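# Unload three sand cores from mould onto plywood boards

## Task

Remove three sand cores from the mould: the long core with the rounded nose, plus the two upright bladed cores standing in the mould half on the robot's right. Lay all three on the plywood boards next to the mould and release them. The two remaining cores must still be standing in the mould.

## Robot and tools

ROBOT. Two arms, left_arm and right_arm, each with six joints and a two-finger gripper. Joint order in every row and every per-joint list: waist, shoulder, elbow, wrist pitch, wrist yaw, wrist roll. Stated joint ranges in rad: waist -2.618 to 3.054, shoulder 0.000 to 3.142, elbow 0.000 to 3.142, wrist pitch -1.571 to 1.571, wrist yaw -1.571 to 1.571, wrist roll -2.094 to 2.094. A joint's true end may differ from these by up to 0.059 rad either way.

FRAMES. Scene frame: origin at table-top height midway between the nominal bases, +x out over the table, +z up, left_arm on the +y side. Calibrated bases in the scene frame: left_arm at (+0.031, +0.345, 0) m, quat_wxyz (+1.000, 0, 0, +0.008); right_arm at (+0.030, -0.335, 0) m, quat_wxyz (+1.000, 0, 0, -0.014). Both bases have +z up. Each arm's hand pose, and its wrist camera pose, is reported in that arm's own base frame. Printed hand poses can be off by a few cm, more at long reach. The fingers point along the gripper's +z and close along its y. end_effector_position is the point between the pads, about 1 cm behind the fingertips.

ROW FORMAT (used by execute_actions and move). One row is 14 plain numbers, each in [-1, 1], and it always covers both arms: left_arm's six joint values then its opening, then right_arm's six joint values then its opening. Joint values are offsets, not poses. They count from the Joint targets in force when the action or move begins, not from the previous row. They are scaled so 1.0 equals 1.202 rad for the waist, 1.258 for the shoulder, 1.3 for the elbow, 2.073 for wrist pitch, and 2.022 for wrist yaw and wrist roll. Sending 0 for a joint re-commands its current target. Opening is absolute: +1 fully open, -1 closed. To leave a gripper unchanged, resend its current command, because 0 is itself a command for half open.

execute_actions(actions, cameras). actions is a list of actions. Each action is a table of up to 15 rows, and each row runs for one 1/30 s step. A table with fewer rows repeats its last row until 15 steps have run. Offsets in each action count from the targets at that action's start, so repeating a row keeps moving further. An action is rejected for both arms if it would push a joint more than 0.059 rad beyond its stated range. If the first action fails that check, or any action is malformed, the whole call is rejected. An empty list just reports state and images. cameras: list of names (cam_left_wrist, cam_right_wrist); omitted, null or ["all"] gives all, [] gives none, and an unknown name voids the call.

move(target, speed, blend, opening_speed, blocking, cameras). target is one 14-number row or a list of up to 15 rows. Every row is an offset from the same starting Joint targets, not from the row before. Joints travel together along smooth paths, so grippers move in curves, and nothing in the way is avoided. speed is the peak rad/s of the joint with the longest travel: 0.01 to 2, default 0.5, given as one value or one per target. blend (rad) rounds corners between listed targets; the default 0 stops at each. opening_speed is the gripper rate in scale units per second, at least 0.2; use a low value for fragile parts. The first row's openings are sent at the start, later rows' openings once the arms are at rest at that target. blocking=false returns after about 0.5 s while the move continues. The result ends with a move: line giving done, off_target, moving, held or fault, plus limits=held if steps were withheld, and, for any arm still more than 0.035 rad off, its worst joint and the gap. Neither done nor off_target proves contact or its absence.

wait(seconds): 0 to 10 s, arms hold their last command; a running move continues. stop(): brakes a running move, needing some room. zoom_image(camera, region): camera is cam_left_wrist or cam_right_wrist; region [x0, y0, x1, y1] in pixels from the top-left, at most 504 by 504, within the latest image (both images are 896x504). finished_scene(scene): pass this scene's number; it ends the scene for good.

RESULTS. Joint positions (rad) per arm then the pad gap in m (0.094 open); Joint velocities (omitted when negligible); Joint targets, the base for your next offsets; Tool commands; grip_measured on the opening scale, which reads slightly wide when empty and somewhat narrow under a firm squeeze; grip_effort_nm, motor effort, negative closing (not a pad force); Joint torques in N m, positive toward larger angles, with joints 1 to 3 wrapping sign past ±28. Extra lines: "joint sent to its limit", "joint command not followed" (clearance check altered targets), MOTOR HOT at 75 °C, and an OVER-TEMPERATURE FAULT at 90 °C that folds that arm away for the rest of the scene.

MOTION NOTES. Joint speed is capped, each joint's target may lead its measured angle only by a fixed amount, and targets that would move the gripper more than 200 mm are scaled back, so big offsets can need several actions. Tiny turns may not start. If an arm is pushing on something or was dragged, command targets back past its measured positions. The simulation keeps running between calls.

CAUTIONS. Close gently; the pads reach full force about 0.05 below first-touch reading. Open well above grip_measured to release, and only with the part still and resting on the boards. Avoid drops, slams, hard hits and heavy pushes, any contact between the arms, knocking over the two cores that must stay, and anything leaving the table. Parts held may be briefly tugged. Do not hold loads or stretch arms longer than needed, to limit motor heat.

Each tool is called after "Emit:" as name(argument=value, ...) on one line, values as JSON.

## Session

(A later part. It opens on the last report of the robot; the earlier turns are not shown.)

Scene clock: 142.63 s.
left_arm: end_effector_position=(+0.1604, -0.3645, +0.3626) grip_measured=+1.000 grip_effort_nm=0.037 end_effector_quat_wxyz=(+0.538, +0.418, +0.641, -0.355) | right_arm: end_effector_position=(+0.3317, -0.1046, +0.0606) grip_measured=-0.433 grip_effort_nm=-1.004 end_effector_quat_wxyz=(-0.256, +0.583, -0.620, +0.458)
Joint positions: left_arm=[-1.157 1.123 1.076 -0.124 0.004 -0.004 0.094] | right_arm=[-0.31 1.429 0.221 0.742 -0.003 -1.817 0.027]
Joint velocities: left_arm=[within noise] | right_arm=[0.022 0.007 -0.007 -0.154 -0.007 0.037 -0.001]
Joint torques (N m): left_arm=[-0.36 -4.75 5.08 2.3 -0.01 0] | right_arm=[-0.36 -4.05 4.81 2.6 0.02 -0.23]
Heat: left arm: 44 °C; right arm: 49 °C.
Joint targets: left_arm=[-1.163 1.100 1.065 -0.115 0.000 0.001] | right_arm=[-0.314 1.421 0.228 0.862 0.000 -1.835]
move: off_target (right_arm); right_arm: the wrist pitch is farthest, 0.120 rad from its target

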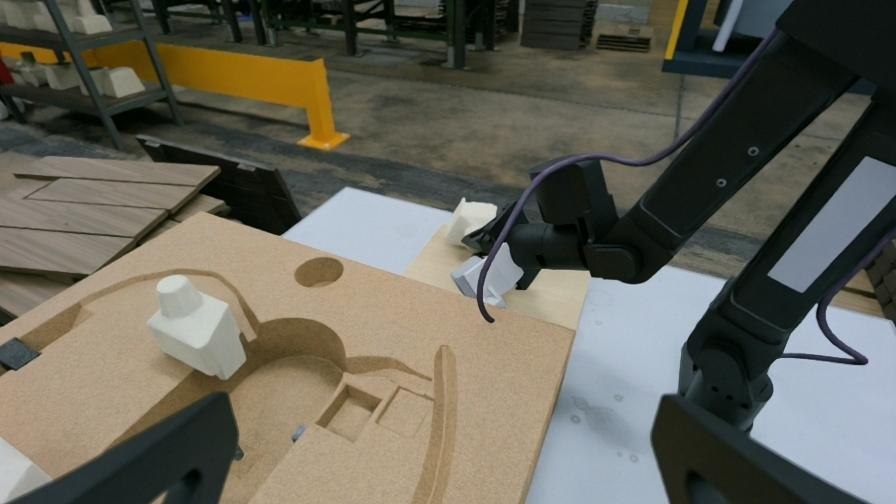

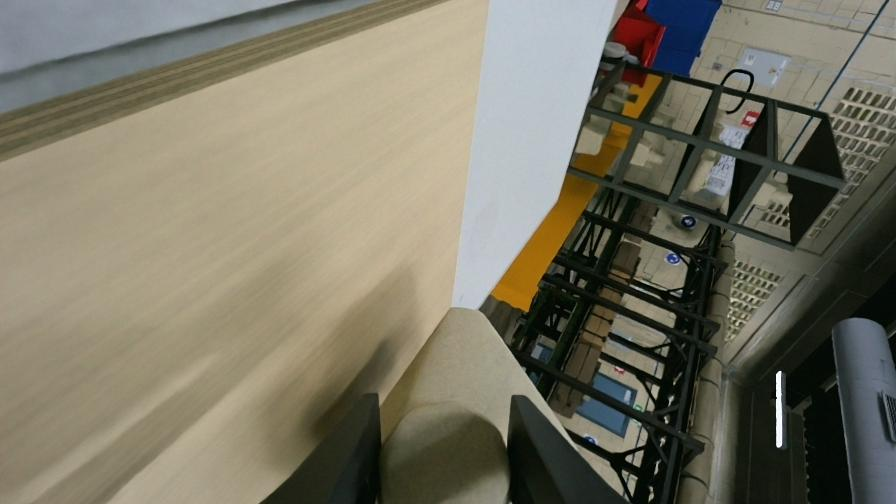

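Emit:
move(target=[0,0,0,0,0,0,1,0,0.033,-0.013,0.025,0,0,-0.72], speed=0.1, cameras=["cam_right_wrist"])

Emit:
move(target=[0,0,0,0,0,0,1,0,0.017,-0.0065,0.013,0,0,-0.72], speed=0.1, cameras=["cam_right_wrist"])

Scene clock: 148.40 s.
left_arm: end_effector_position=(+0.1604, -0.3645, +0.3626) grip_measured=+1.000 grip_effort_nm=0.027 end_effector_quat_wxyz=(+0.538, +0.418, +0.641, -0.355) | right_arm: end_effector_position=(+0.3300, -0.1041, +0.0533) grip_measured=-0.433 grip_effort_nm=-1.004 end_effector_quat_wxyz=(-0.255, +0.584, -0.621, +0.457)
Joint positions: left_arm=[-1.157 1.123 1.076 -0.124 0.004 -0.004 0.094] | right_arm=[-0.31 1.469 0.205 0.794 -0.003 -1.817 0.027]
Joint torques (N m): left_arm=[-0.39 -4.79 5.01 2.31 -0.01 0.02] | right_arm=[-0.35 -4.07 4.49 2.6 0.02 -0.23]
Joint targets: left_arm=[-1.163 1.100 1.065 -0.115 0.000 0.001] | right_arm=[-0.314 1.462 0.212 0.914 0.000 -1.835]
move: off_target (right_arm); right_arm: the wrist pitch is farthest, 0.120 rad from its target
Images, in order: cam_right_wrist.

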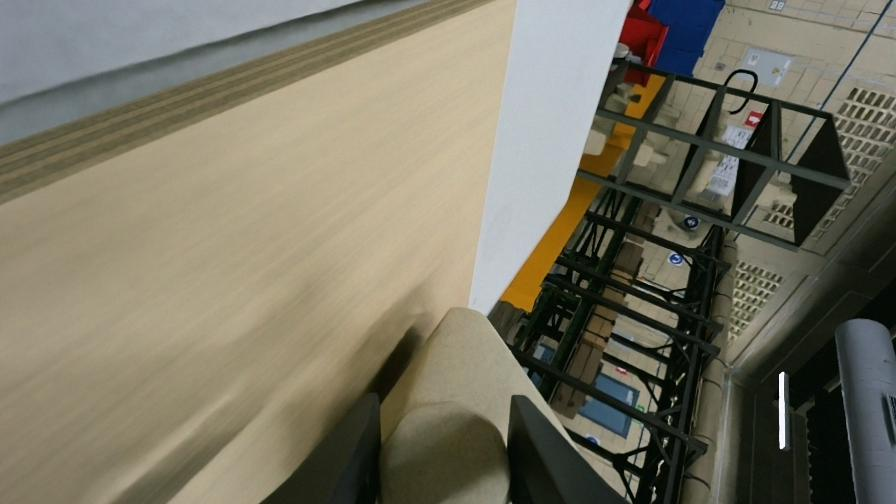

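Scene clock: 149.30 s.
left_arm: end_effector_position=(+0.1604, -0.3645, +0.3626) grip_measured=+1.000 grip_effort_nm=0.032 end_effector_quat_wxyz=(+0.538, +0.418, +0.641, -0.355) | right_arm: end_effector_position=(+0.3291, -0.1038, +0.0497) grip_measured=-0.433 grip_effort_nm=-0.999 end_effector_quat_wxyz=(-0.255, +0.584, -0.621, +0.456)
Joint positions: left_arm=[-1.157 1.123 1.076 -0.124 0.004 -0.004 0.094] | right_arm=[-0.31 1.49 0.197 0.821 -0.003 -1.818 0.027]
Joint torques (N m): left_arm=[-0.42 -4.79 4.98 2.3 -0.01 0] | right_arm=[-0.36 -4.07 4.34 2.6 0.01 -0.23]
Joint targets: left_arm=[-1.163 1.100 1.065 -0.115 0.000 0.001] | right_arm=[-0.314 1.483 0.203 0.941 0.000 -1.835]
move: off_target (right_arm); right_arm: the wrist pitch is farthest, 0.120 rad from its target
Images, in order: cam_right_wrist.

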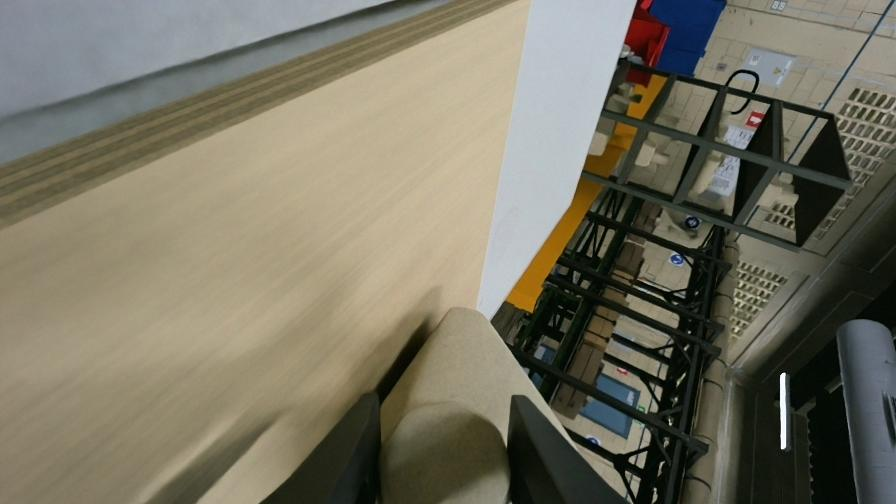

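Emit:
move(target=[0,0,0,0,0,0,1,0,0.017,-0.0065,0.0125,0,0,-0.72], speed=0.1, cameras=["cam_right_wrist"])

Emit:
move(target=[0,0,0,0,0,0,1,0,0.014,-0.0055,0.0105,0,0,-0.72], speed=0.1, cameras=["cam_right_wrist"])

Scene clock: 152.47 s.
left_arm: end_effector_position=(+0.1604, -0.3645, +0.3626) grip_measured=+1.000 grip_effort_nm=0.027 end_effector_quat_wxyz=(+0.538, +0.418, +0.641, -0.355) | right_arm: end_effector_position=(+0.3291, -0.1038, +0.0481) grip_measured=-0.433 grip_effort_nm=-1.004 end_effector_quat_wxyz=(-0.256, +0.584, -0.620, +0.458)
Joint positions: left_arm=[-1.157 1.123 1.076 -0.124 0.004 -0.004 0.094] | right_arm=[-0.31 1.51 0.191 0.854 -0.003 -1.819 0.027]
Joint torques (N m): left_arm=[-0.39 -4.7 4.98 2.32 -0.01 -0.01] | right_arm=[-0.36 -4.04 4.11 2.55 0.01 -0.21]
Joint targets: left_arm=[-1.163 1.100 1.065 -0.115 0.000 0.001] | right_arm=[-0.314 1.505 0.195 0.967 0.000 -1.835]
move: off_target (right_arm); right_arm: the wrist pitch is farthest, 0.113 rad from its target
Images, in order: cam_right_wrist.

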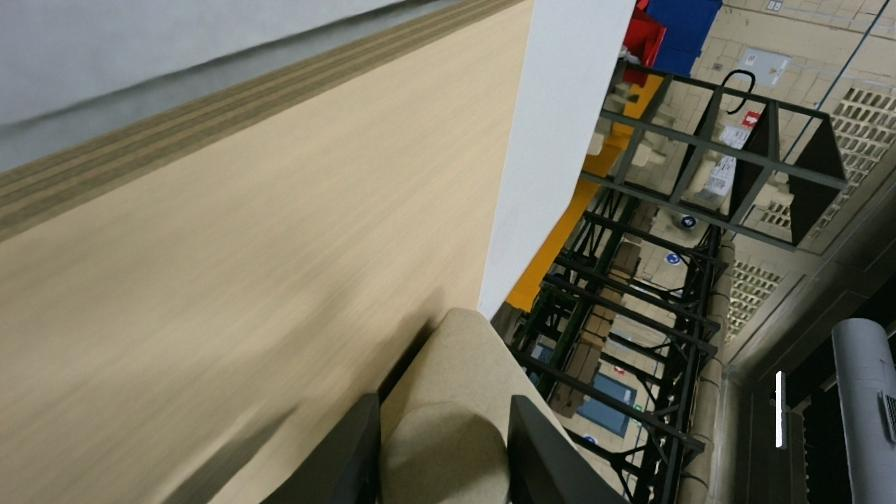

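Scene clock: 153.23 s.
left_arm: end_effector_position=(+0.1604, -0.3645, +0.3626) grip_measured=+1.000 grip_effort_nm=0.027 end_effector_quat_wxyz=(+0.538, +0.418, +0.641, -0.355) | right_arm: end_effector_position=(+0.3292, -0.1038, +0.0473) grip_measured=-0.433 grip_effort_nm=-1.009 end_effector_quat_wxyz=(-0.257, +0.583, -0.618, +0.461)
Joint positions: left_arm=[-1.157 1.123 1.076 -0.124 0.004 -0.004 0.094] | right_arm=[-0.31 1.526 0.185 0.883 -0.003 -1.821 0.027]
Joint torques (N m): left_arm=[-0.34 -4.77 5.03 2.3 -0.02 0.01] | right_arm=[-0.39 -3.95 3.9 2.46 0.01 -0.19]
Joint targets: left_arm=[-1.163 1.100 1.065 -0.115 0.000 0.001] | right_arm=[-0.314 1.523 0.188 0.988 0.000 -1.835]
move: off_target (right_arm); right_arm: the wrist pitch is farthest, 0.106 rad from its target
Images, in order: cam_right_wrist.

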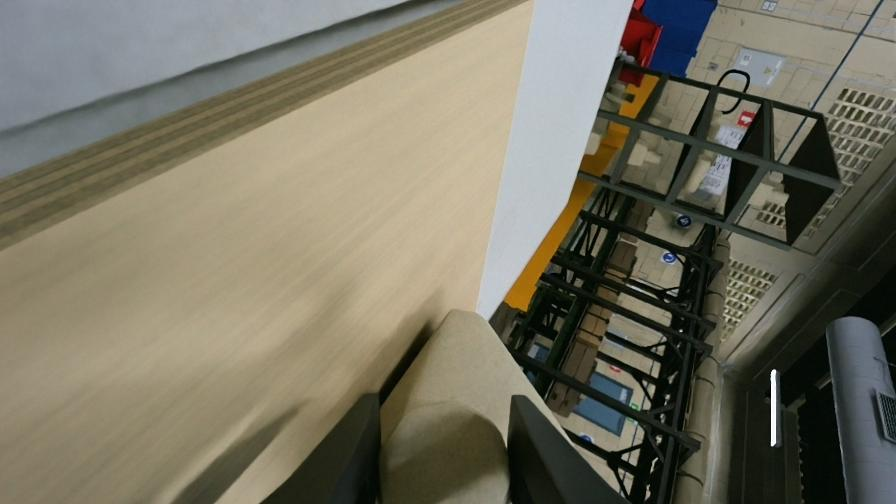

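Emit:
move(target=[0,0,0,0,0,0,1,0,0,0,-0.03,0,0,-0.3], opening_speed=0.3)

Emit:
zoom_image(camera="cam_left_wrist", region=[390, 150, 620, 350])

Scene clock: 159.23 s.
left_arm: end_effector_position=(+0.1604, -0.3645, +0.3626) grip_measured=+1.000 grip_effort_nm=0.027 end_effector_quat_wxyz=(+0.538, +0.418, +0.641, -0.355) | right_arm: end_effector_position=(+0.3291, -0.1038, +0.0472) grip_measured=-0.303 grip_effort_nm=0.178 end_effector_quat_wxyz=(-0.254, +0.587, -0.614, +0.463)
Joint positions: left_arm=[-1.157 1.123 1.076 -0.124 0.004 -0.004 0.094] | right_arm=[-0.31 1.526 0.184 0.883 -0.003 -1.833 0.033]
Joint torques (N m): left_arm=[-0.34 -4.79 5.07 2.31 -0.02 0.01] | right_arm=[-0.36 -3.96 3.93 1.89 0.02 -0.05]
Joint targets: left_arm=[-1.163 1.100 1.065 -0.115 0.000 0.001] | right_arm=[-0.314 1.522 0.187 0.926 0.000 -1.835]
move: off_target (right_arm); right_arm: the wrist pitch is farthest, 0.043 rad from its target

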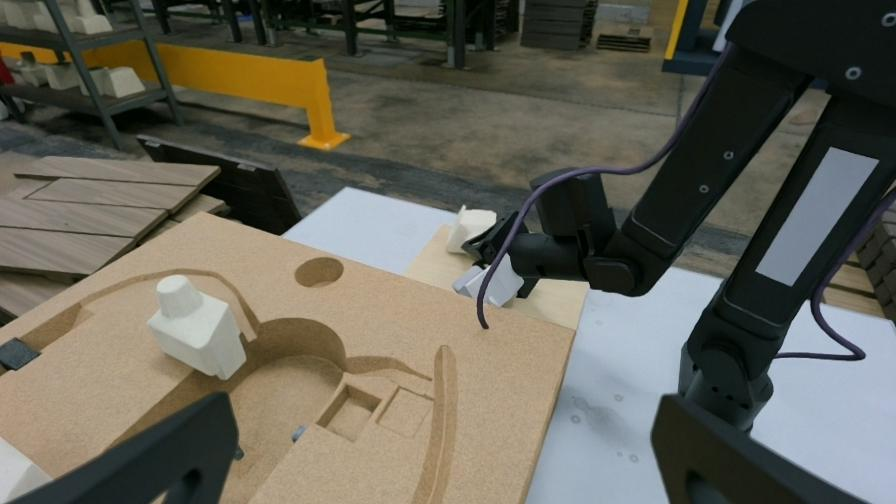

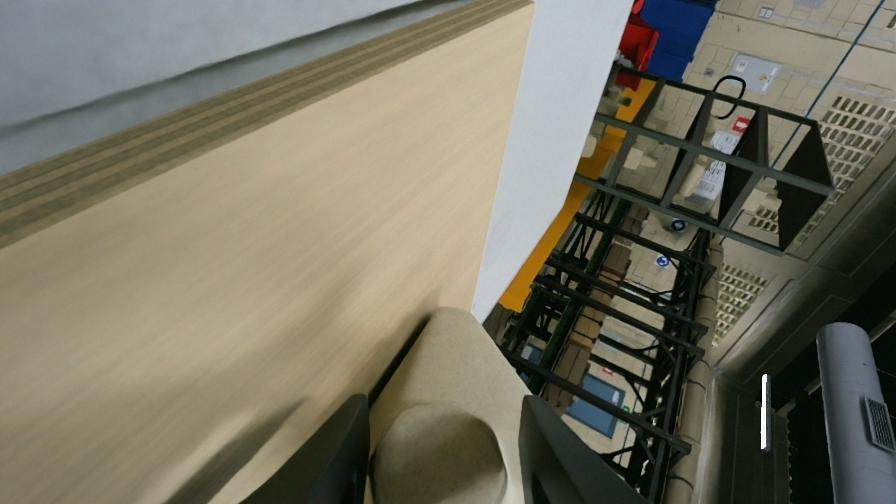

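Scaled by 2.191.

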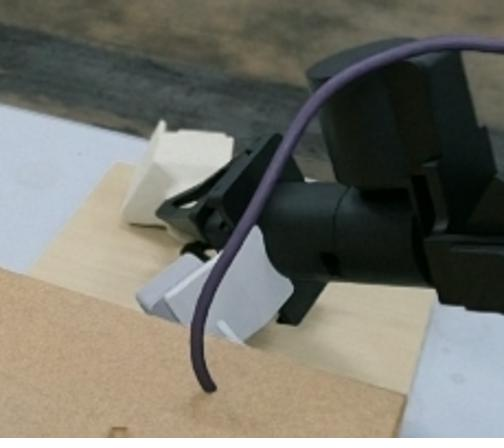

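Emit:
move(target=[[0,0,0,0,0,0,1,0,-0.2,-0.0531,-0.0878,0,0,0],[0,0,0,0,0,0,1,0,-0.507,-0.0862,-0.2537,0,0,0]], speed=[0.2,0.4], blend=0.03, opening_speed=0.3)

Emit:
zoom_image(camera="cam_left_wrist", region=[390, 150, 620, 350])

Scene clock: 170.80 s.
left_arm: end_effector_position=(+0.1604, -0.3645, +0.3626) grip_measured=+1.000 grip_effort_nm=0.022 end_effector_quat_wxyz=(+0.538, +0.418, +0.641, -0.355) | right_arm: end_effector_position=(+0.2847, -0.0943, +0.1010) grip_measured=-0.003 grip_effort_nm=0.173 end_effector_quat_wxyz=(-0.265, +0.565, -0.599, +0.501)
Joint positions: left_arm=[-1.157 1.123 1.076 -0.124 0.004 -0.004 0.094] | right_arm=[-0.316 0.893 0.09 0.438 0.012 -1.836 0.047]
Joint torques (N m): left_arm=[-0.43 -4.77 5.08 2.32 0 -0.02] | right_arm=[0.17 -1.43 4.64 1.17 -0.13 -0.05]
Joint targets: left_arm=[-1.163 1.100 1.065 -0.115 0.000 0.001] | right_arm=[-0.314 0.885 0.075 0.400 0.000 -1.835]
move: off_target (right_arm); right_arm: the wrist pitch is farthest, 0.038 rad from its target

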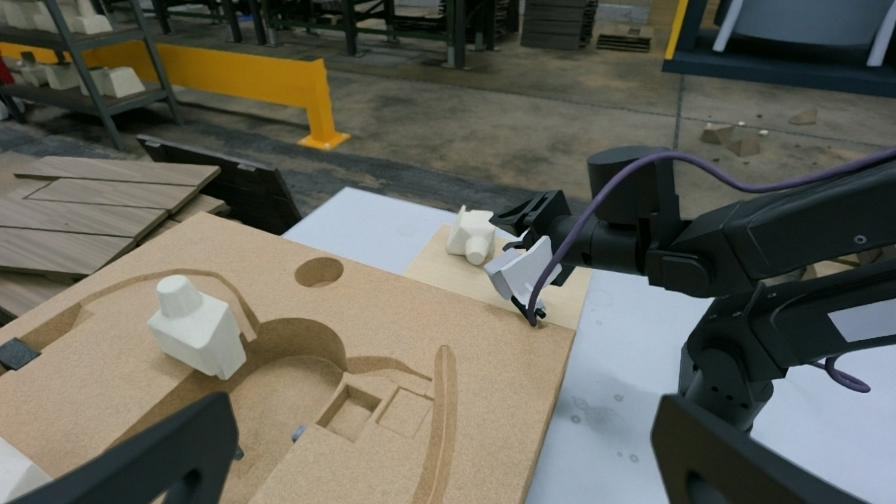

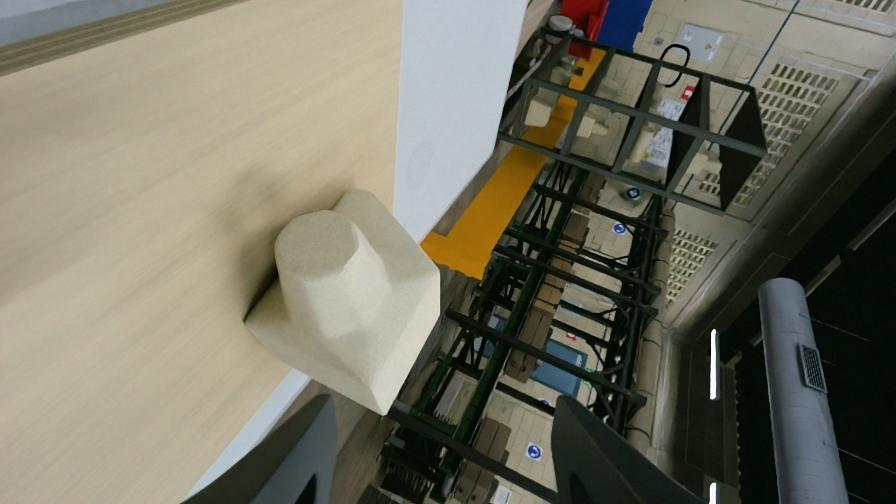

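Scaled by 2.191.

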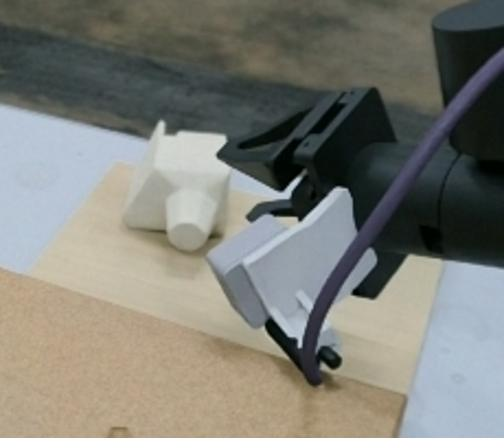

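Emit:
move(target=[[0,0,0,0,0,0,1,0,0,0,0.25,0,0,0.05],[0,0,0,0,0,0,1,0.35,0.2504,0.8654,-0.2412,0,0.84,0.8]], speed=[0.6,0.9], blend=0.1, cameras=["cam_right_wrist"])

Scene clock: 183.87 s.
left_arm: end_effector_position=(+0.1604, -0.3645, +0.3626) grip_measured=+1.000 grip_effort_nm=0.022 end_effector_quat_wxyz=(+0.538, +0.418, +0.641, -0.355) | right_arm: end_effector_position=(+0.4144, +0.0421, +0.3895) grip_measured=+0.797 grip_effort_nm=0.183 end_effector_quat_wxyz=(+0.665, -0.089, +0.741, -0.016)
Joint positions: left_arm=[-1.157 1.123 1.076 -0.124 0.004 -0.004 0.094] | right_arm=[0.101 1.195 1.17 -0.09 0.004 -0.144 0.084]
Joint torques (N m): left_arm=[-0.35 -4.78 5.08 2.31 -0.04 0] | right_arm=[0.51 -3.17 8.7 1.46 -0.06 0.04]
Joint targets: left_arm=[-1.163 1.100 1.065 -0.115 0.000 0.001] | right_arm=[0.106 1.199 1.200 -0.100 0.000 -0.137]
move: done
Images, in order: cam_right_wrist.

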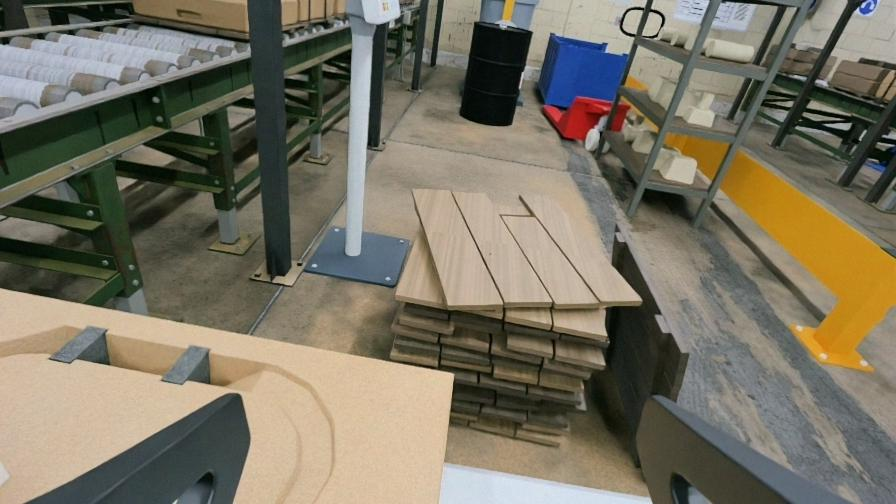

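Emit:
move(target=[0,0,0,0,0,0,1,0.168,0.4261,0.2115,-0.0314,-0.132,0,0.8], speed=0.6, cameras=["cam_right_wrist"])

Scene clock: 187.63 s.
left_arm: end_effector_position=(+0.1604, -0.3645, +0.3626) grip_measured=+1.000 grip_effort_nm=0.032 end_effector_quat_wxyz=(+0.538, +0.418, +0.641, -0.355) | right_arm: end_effector_position=(+0.4941, +0.2052, +0.2586) grip_measured=+0.797 grip_effort_nm=0.183 end_effector_quat_wxyz=(+0.514, -0.254, +0.805, +0.151)
Joint positions: left_arm=[-1.157 1.123 1.076 -0.124 0.004 -0.004 0.094] | right_arm=[0.307 1.735 1.441 -0.162 -0.257 -0.143 0.084]
Joint torques (N m): left_arm=[-0.35 -4.67 5.05 2.33 -0.02 0] | right_arm=[0.12 -7.94 9.09 1.42 -0.18 0.03]
Joint targets: left_arm=[-1.163 1.100 1.065 -0.115 0.000 0.001] | right_arm=[0.308 1.736 1.475 -0.165 -0.267 -0.136]
move: done
Images, in order: cam_right_wrist.

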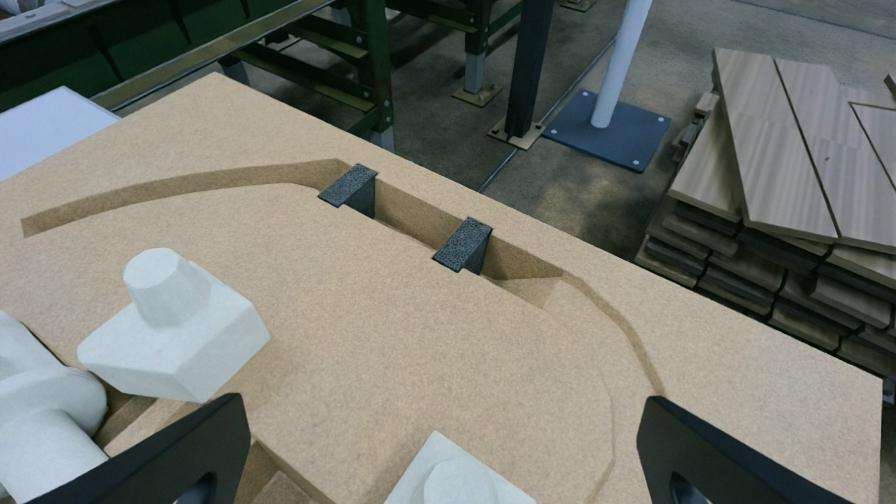

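Emit:
move(target=[0,0,0,0,0,0,1,-0.0092,0.0906,-0.2046,0.1698,0,0,0.8], speed=0.25)

Emit:
zoom_image(camera="cam_left_wrist", region=[0, 180, 300, 400])

Scene clock: 197.77 s.
left_arm: end_effector_position=(+0.1604, -0.3645, +0.3626) grip_measured=+1.000 grip_effort_nm=0.027 end_effector_quat_wxyz=(+0.538, +0.418, +0.641, -0.355) | right_arm: end_effector_position=(+0.5030, +0.2082, +0.1724) grip_measured=+0.797 grip_effort_nm=0.178 end_effector_quat_wxyz=(+0.515, -0.254, +0.805, +0.152)
Joint positions: left_arm=[-1.157 1.123 1.076 -0.124 0.004 -0.004 0.094] | right_arm=[0.307 1.841 1.218 0.168 -0.258 -0.142 0.084]
Joint torques (N m): left_arm=[-0.34 -4.77 4.98 2.33 -0.02 0.01] | right_arm=[-0.84 -7.8 5.39 1.61 -0.15 0.03]
Joint targets: left_arm=[-1.163 1.100 1.065 -0.115 0.000 0.001] | right_arm=[0.297 1.849 1.209 0.187 -0.267 -0.136]
move: done

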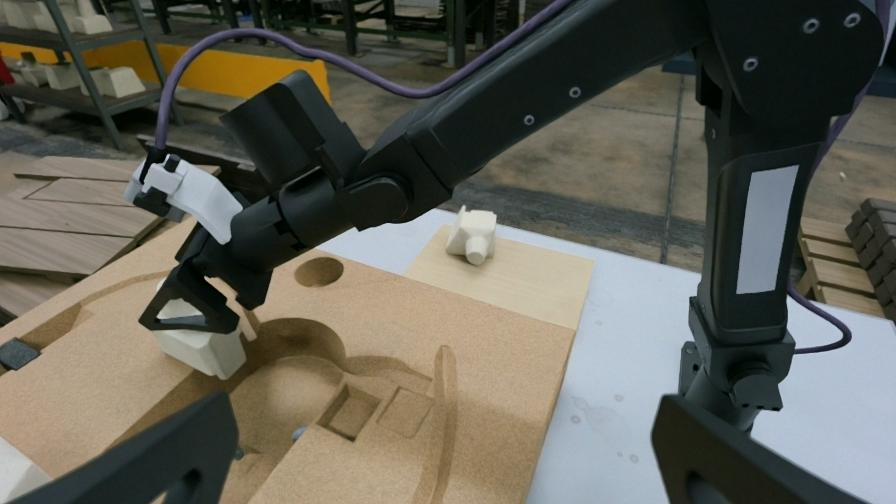

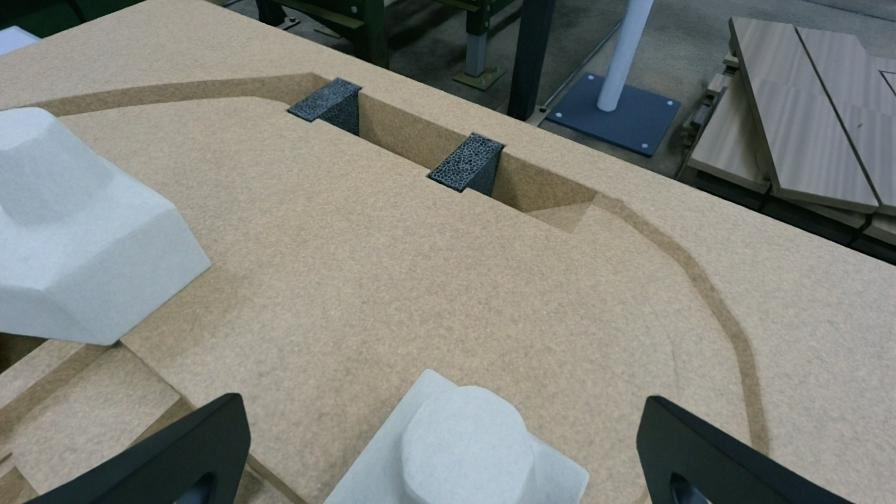

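Scaled by 1.680.

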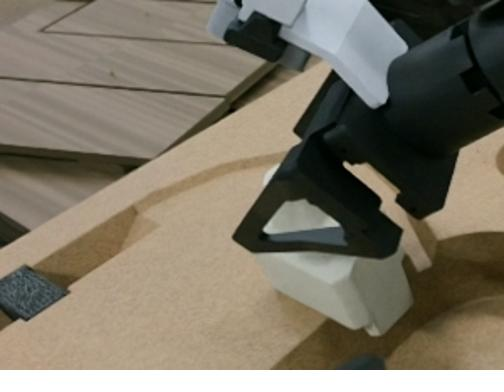

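Emit:
move(target=[0,0,0,0,0,0,1,-0.0058,0.0199,0.0154,0.002,0,0,0.8], speed=0.2, cameras=["cam_right_wrist"])

Scene clock: 203.63 s.
left_arm: end_effector_position=(+0.1604, -0.3645, +0.3626) grip_measured=+1.000 grip_effort_nm=0.032 end_effector_quat_wxyz=(+0.538, +0.418, +0.641, -0.355) | right_arm: end_effector_position=(+0.5064, +0.2041, +0.1615) grip_measured=+0.797 grip_effort_nm=0.178 end_effector_quat_wxyz=(+0.508, -0.250, +0.811, +0.150)
Joint positions: left_arm=[-1.157 1.123 1.076 -0.124 0.004 -0.004 0.094] | right_arm=[0.298 1.864 1.218 0.173 -0.259 -0.142 0.084]
Joint torques (N m): left_arm=[-0.35 -4.81 4.97 2.3 -0.03 0.01] | right_arm=[-0.44 -7.77 6.82 1.61 -0.16 0.03]
Joint targets: left_arm=[-1.163 1.100 1.065 -0.115 0.000 0.001] | right_arm=[0.290 1.875 1.229 0.191 -0.267 -0.136]
move: done
Images, in order: cam_right_wrist.

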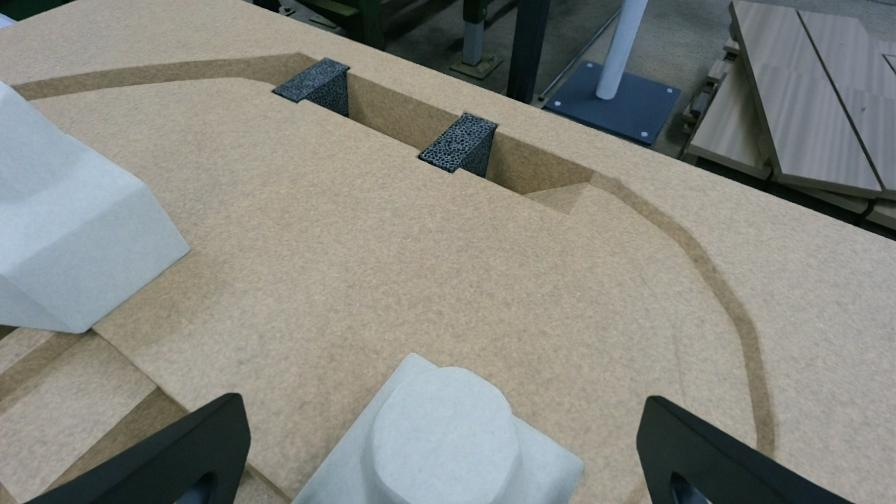

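Emit:
move(target=[0,0,0,0,0,0,1,0.001,0,0.022,-0.01,0,0,0.8], speed=0.2, cameras=["cam_right_wrist"])

Scene clock: 206.97 s.
left_arm: end_effector_position=(+0.1604, -0.3645, +0.3626) grip_measured=+1.000 grip_effort_nm=0.027 end_effector_quat_wxyz=(+0.538, +0.418, +0.641, -0.355) | right_arm: end_effector_position=(+0.5079, +0.2046, +0.1649) grip_measured=+0.797 grip_effort_nm=0.178 end_effector_quat_wxyz=(+0.511, -0.250, +0.809, +0.150)
Joint positions: left_arm=[-1.157 1.123 1.076 -0.124 0.004 -0.004 0.094] | right_arm=[0.298 1.864 1.225 0.173 -0.259 -0.142 0.084]
Joint torques (N m): left_arm=[-0.36 -4.79 5.01 2.31 -0.02 -0.01] | right_arm=[-0.55 -7.79 8.61 1.41 -0.15 0.03]
Joint targets: left_arm=[-1.163 1.100 1.065 -0.115 0.000 0.001] | right_arm=[0.291 1.875 1.258 0.170 -0.267 -0.136]
move: done
Images, in order: cam_right_wrist.

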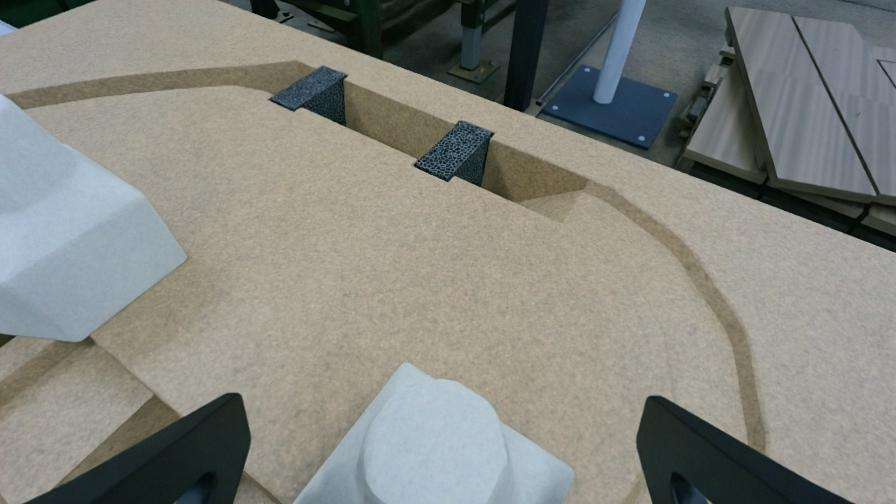

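Emit:
move(target=[0,0,0,0,0,0,1,0.006,0,0,0,0,0,-0.15], opening_speed=0.8, cameras=["cam_right_wrist"])

Emit:
move(target=[0,0,0,0,0,0,1,0,0,0,0,0,0,-0.72], opening_speed=0.3, cameras=["cam_right_wrist"])

Scene clock: 211.07 s.
left_arm: end_effector_position=(+0.1604, -0.3645, +0.3626) grip_measured=+1.000 grip_effort_nm=0.032 end_effector_quat_wxyz=(+0.538, +0.418, +0.641, -0.355) | right_arm: end_effector_position=(+0.5079, +0.2046, +0.1649) grip_measured=-0.147 grip_effort_nm=-0.129 end_effector_quat_wxyz=(+0.511, -0.250, +0.809, +0.150)
Joint positions: left_arm=[-1.157 1.123 1.076 -0.124 0.004 -0.004 0.094] | right_arm=[0.298 1.864 1.225 0.173 -0.259 -0.142 0.04]
Joint torques (N m): left_arm=[-0.35 -4.75 5.08 2.33 0 0] | right_arm=[0.08 -7.77 8.62 1.42 -0.15 0.03]
Joint targets: left_arm=[-1.163 1.100 1.065 -0.115 0.000 0.001] | right_arm=[0.298 1.875 1.258 0.170 -0.267 -0.136]
move: done
Images, in order: cam_right_wrist.

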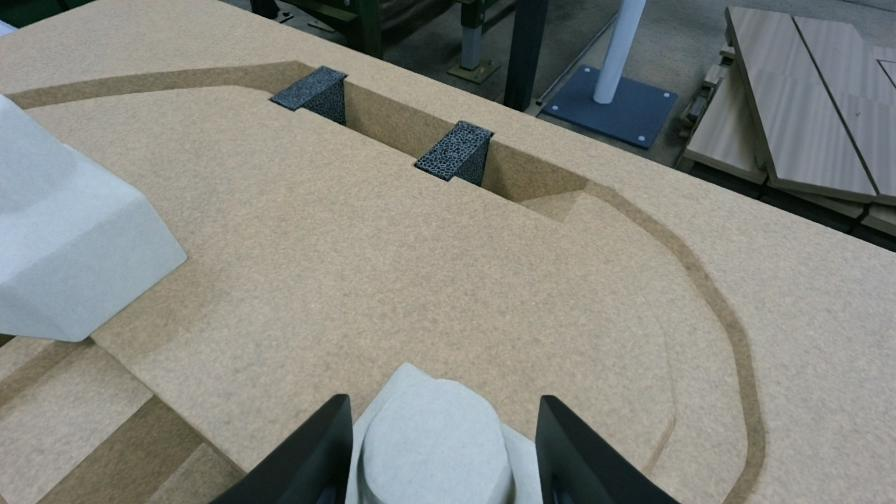

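Scene clock: 213.17 s.
left_arm: end_effector_position=(+0.1604, -0.3645, +0.3626) grip_measured=+1.000 grip_effort_nm=0.027 end_effector_quat_wxyz=(+0.538, +0.418, +0.641, -0.355) | right_arm: end_effector_position=(+0.5078, +0.2048, +0.1649) grip_measured=-0.358 grip_effort_nm=-1.009 end_effector_quat_wxyz=(+0.511, -0.251, +0.809, +0.150)
Joint positions: left_arm=[-1.157 1.123 1.076 -0.124 0.004 -0.004 0.094] | right_arm=[0.298 1.864 1.225 0.173 -0.26 -0.142 0.03]
Joint torques (N m): left_arm=[-0.35 -4.71 5 2.33 -0.01 0.03] | right_arm=[0.08 -7.77 8.59 1.42 -0.14 0.03]
Joint targets: left_arm=[-1.163 1.100 1.065 -0.115 0.000 0.001] | right_arm=[0.298 1.875 1.258 0.170 -0.267 -0.136]
move: done
Images, in order: cam_right_wrist.

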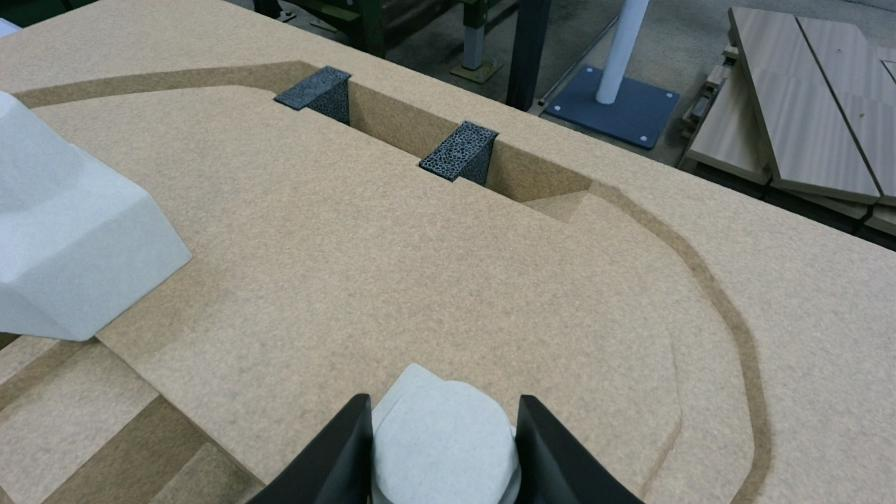

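Emit:
move(target=[[0,0,0,0,0,0,1,0,-0.0596,0.0669,-0.0338,0,0,-0.72],[0,0,0,0,0,0,1,0,-0.1113,0.2131,-0.1471,0,0,-0.72]], speed=[0.12,0.3], blend=0.02)

Scene clock: 222.40 s.
left_arm: end_effector_position=(+0.1604, -0.3645, +0.3626) grip_measured=+1.000 grip_effort_nm=0.037 end_effector_quat_wxyz=(+0.538, +0.418, +0.641, -0.355) | right_arm: end_effector_position=(+0.5065, +0.2072, +0.3102) grip_measured=-0.717 grip_effort_nm=-0.129 end_effector_quat_wxyz=(+0.566, -0.251, +0.770, +0.154)
Joint positions: left_arm=[-1.157 1.123 1.076 -0.124 0.004 -0.004 0.094] | right_arm=[0.301 1.738 1.537 -0.129 -0.266 -0.14 0.013]
Joint torques (N m): left_arm=[-0.46 -4.77 5.12 2.3 0 0] | right_arm=[-0.23 -8.35 6.31 1.46 -0.07 0]
Joint targets: left_arm=[-1.163 1.100 1.065 -0.115 0.000 0.001] | right_arm=[0.299 1.735 1.535 -0.135 -0.267 -0.136]
move: done

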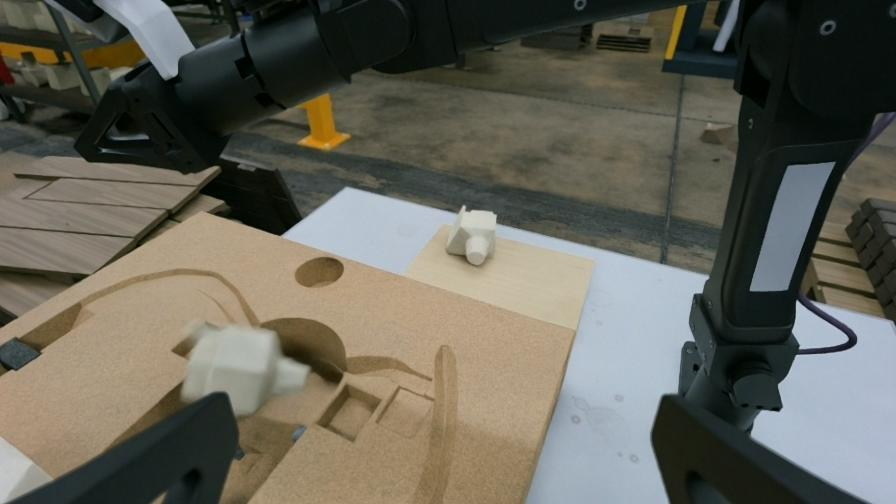

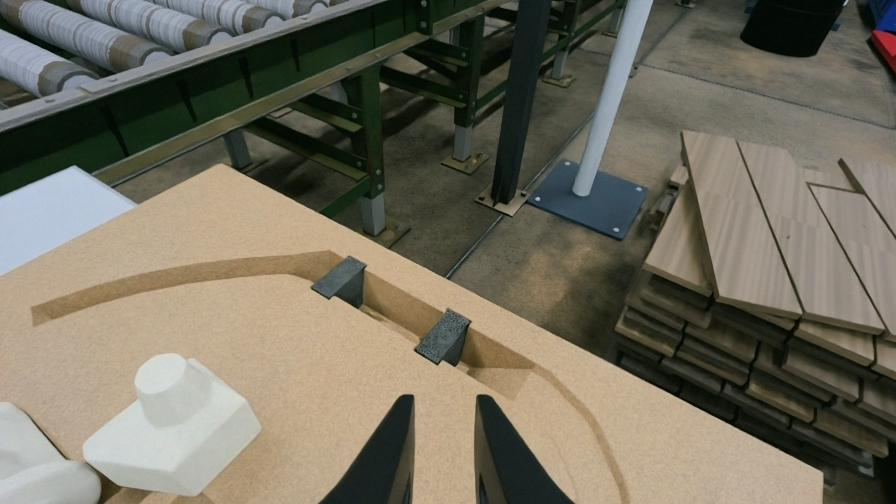

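Emit:
wait(seconds=1)

Emit:
zoom_image(camera="cam_left_wrist", region=[100, 240, 400, 504])

Scene clock: 226.80 s.
left_arm: end_effector_position=(+0.1604, -0.3645, +0.3627) grip_measured=+1.000 grip_effort_nm=0.022 end_effector_quat_wxyz=(+0.538, +0.418, +0.641, -0.355) | right_arm: end_effector_position=(+0.5065, +0.2072, +0.3102) grip_measured=-0.717 grip_effort_nm=-0.125 end_effector_quat_wxyz=(+0.566, -0.251, +0.770, +0.154)
Joint positions: left_arm=[-1.157 1.123 1.076 -0.124 0.004 -0.004 0.094] | right_arm=[0.301 1.738 1.537 -0.129 -0.266 -0.14 0.013]
Joint torques (N m): left_arm=[-0.39 -4.79 5.01 2.31 -0.03 -0.02] | right_arm=[-0.18 -8.27 6.27 1.46 -0.07 0]
Joint targets: left_arm=[-1.163 1.100 1.065 -0.115 0.000 0.001] | right_arm=[0.299 1.735 1.535 -0.135 -0.267 -0.136]
Tool commands: left_gripper/opening=+1.0 right_gripper/opening=-0.72
wait: 1.00 s; at rest from the start

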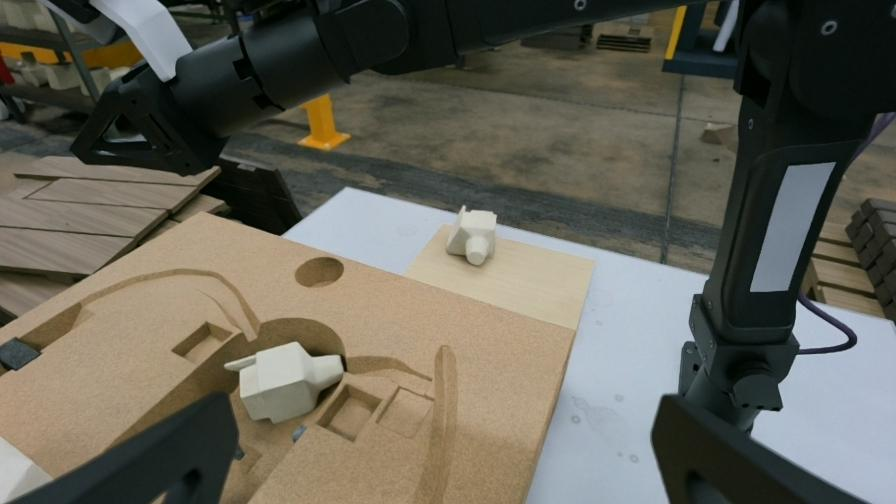

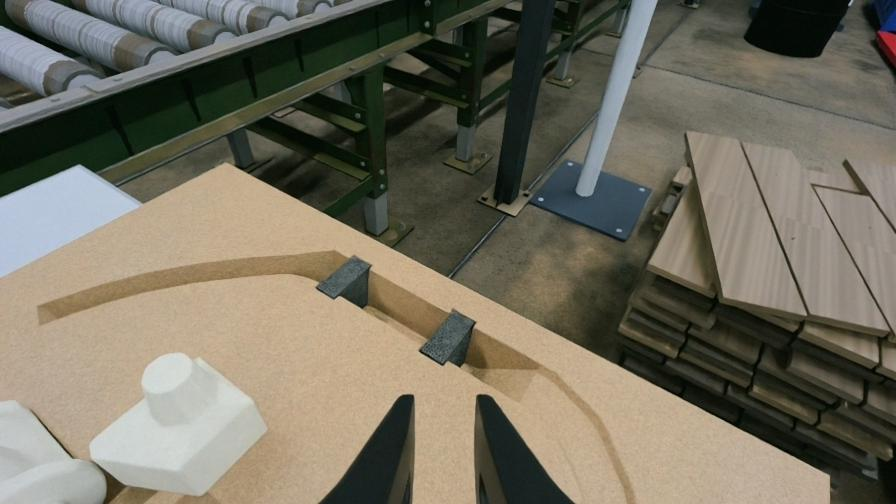

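Scaled by 1.680.

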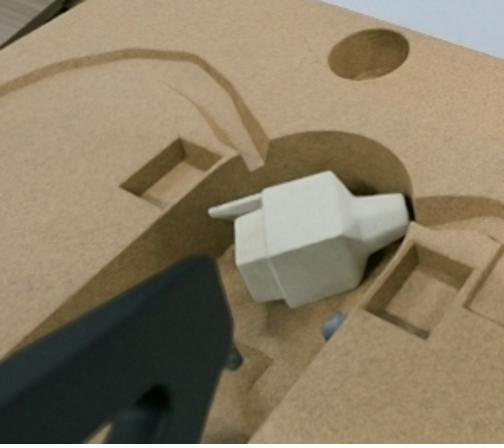

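Emit:
move(target=[0,0,0,0,0,0,1,0.141,-0.131,0.281,-0.432,0.132,0.067,0.8], speed=0.7)

Emit:
zoom_image(camera="cam_right_wrist", region=[330, 200, 730, 504])

Scene clock: 235.07 s.
left_arm: end_effector_position=(+0.1604, -0.3645, +0.3627) grip_measured=+1.000 grip_effort_nm=0.022 end_effector_quat_wxyz=(+0.538, +0.418, +0.641, -0.355) | right_arm: end_effector_position=(+0.3812, +0.1929, +0.3432) grip_measured=+0.797 grip_effort_nm=0.183 end_effector_quat_wxyz=(+0.396, -0.214, +0.888, +0.096)
Joint positions: left_arm=[-1.157 1.123 1.076 -0.124 0.004 -0.004 0.094] | right_arm=[0.463 1.588 1.874 -1.019 -0.008 -0.007 0.084]
Joint torques (N m): left_arm=[-0.39 -4.75 5.01 2.31 -0.04 0.01] | right_arm=[0.51 -7.24 7.46 1.1 0.05 0.03]
Joint targets: left_arm=[-1.163 1.100 1.065 -0.115 0.000 0.001] | right_arm=[0.468 1.570 1.900 -1.030 -0.001 -0.001]
move: done

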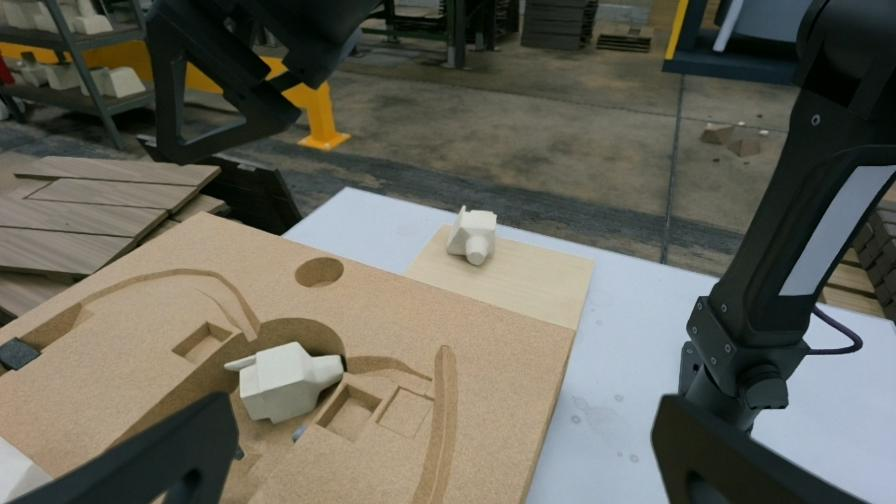

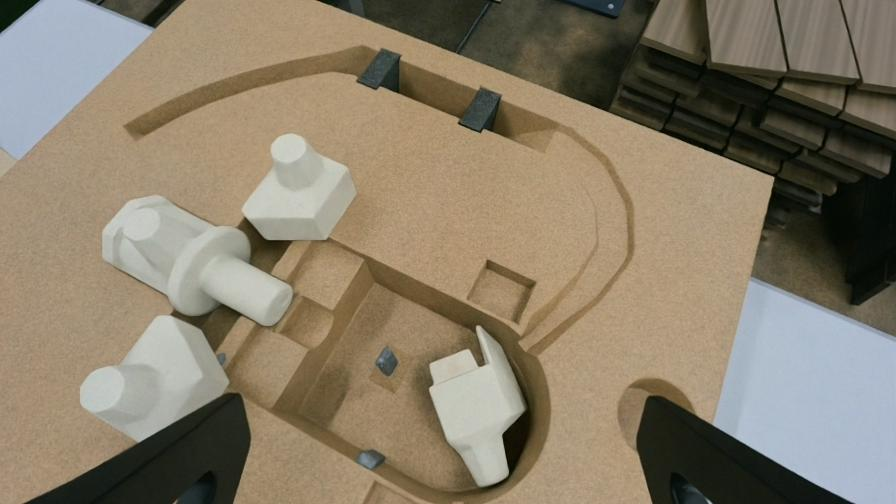

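Scaled by 1.260.

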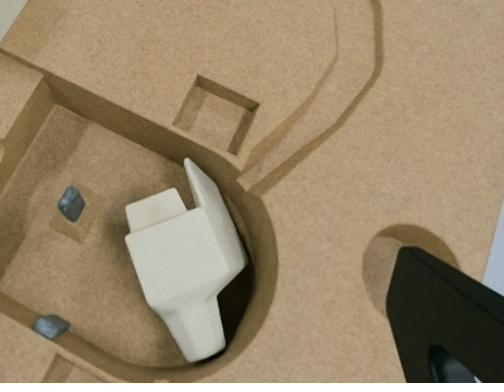

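Emit:
move(target=[0,0,0,0,0,0,1,-0.1473,0.1248,-0.3,0.053,-0.1157,-0.2344,0.2], speed=0.5)

Emit:
zoom_image(camera="cam_left_wrist", region=[150, 200, 450, 460])

Scene clock: 265.77 s.
left_arm: end_effector_position=(+0.1604, -0.3645, +0.3627) grip_measured=+1.000 grip_effort_nm=0.022 end_effector_quat_wxyz=(+0.538, +0.418, +0.641, -0.355) | right_arm: end_effector_position=(+0.3836, +0.1584, +0.1643) grip_measured=+0.203 grip_effort_nm=-0.129 end_effector_quat_wxyz=(+0.217, -0.383, +0.893, +0.090)
Joint positions: left_arm=[-1.157 1.123 1.076 -0.124 0.004 -0.004 0.094] | right_arm=[0.295 1.726 1.515 -0.937 -0.222 -0.468 0.057]
Joint torques (N m): left_arm=[-0.35 -4.81 5.07 2.31 -0.03 0.01] | right_arm=[-0.31 -7.15 5.37 0.9 -0.23 -0.14]
Heat: left arm: 46 °C; right arm: 44 °C.
Joint targets: left_arm=[-1.163 1.100 1.065 -0.115 0.000 0.001] | right_arm=[0.291 1.727 1.511 -0.920 -0.234 -0.475]
move: done

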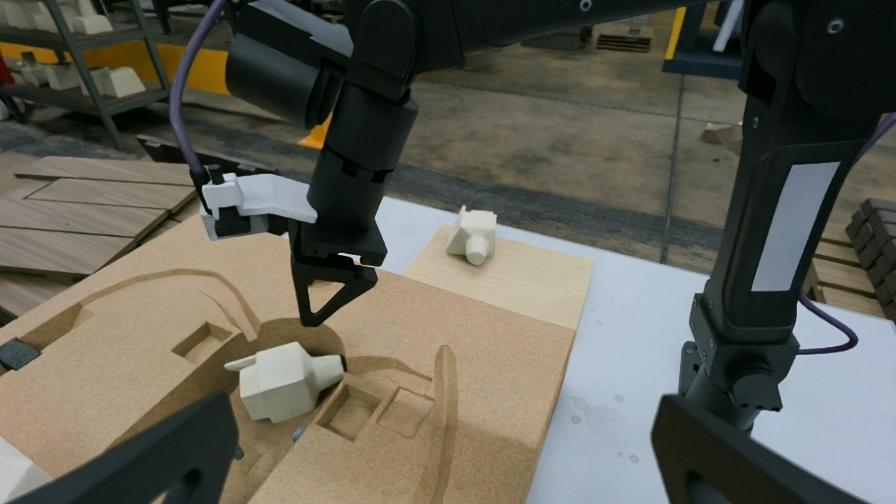

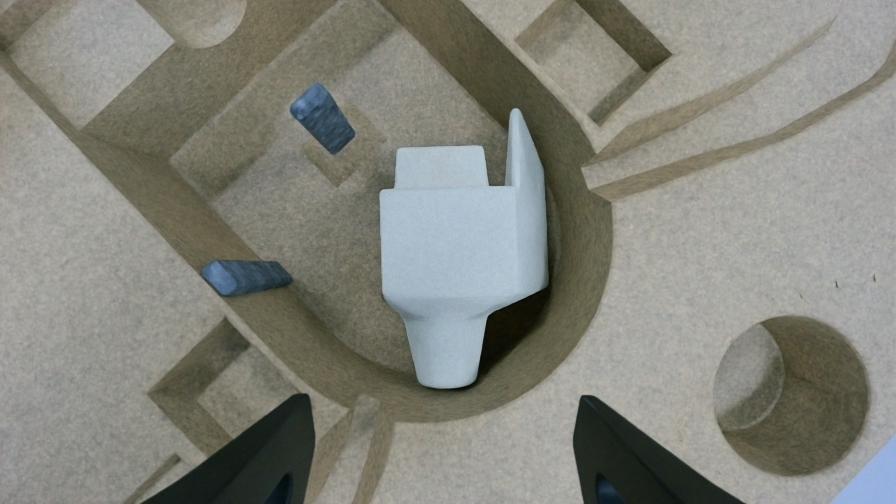

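Scaled by 1.680.

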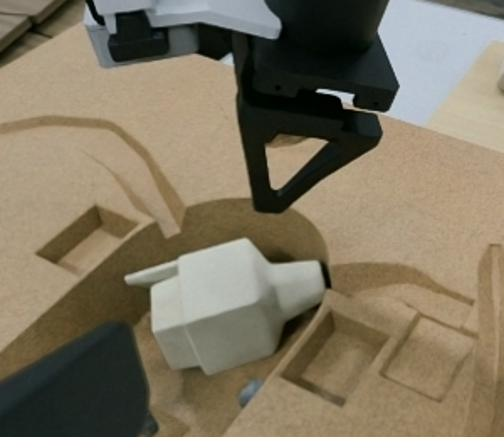

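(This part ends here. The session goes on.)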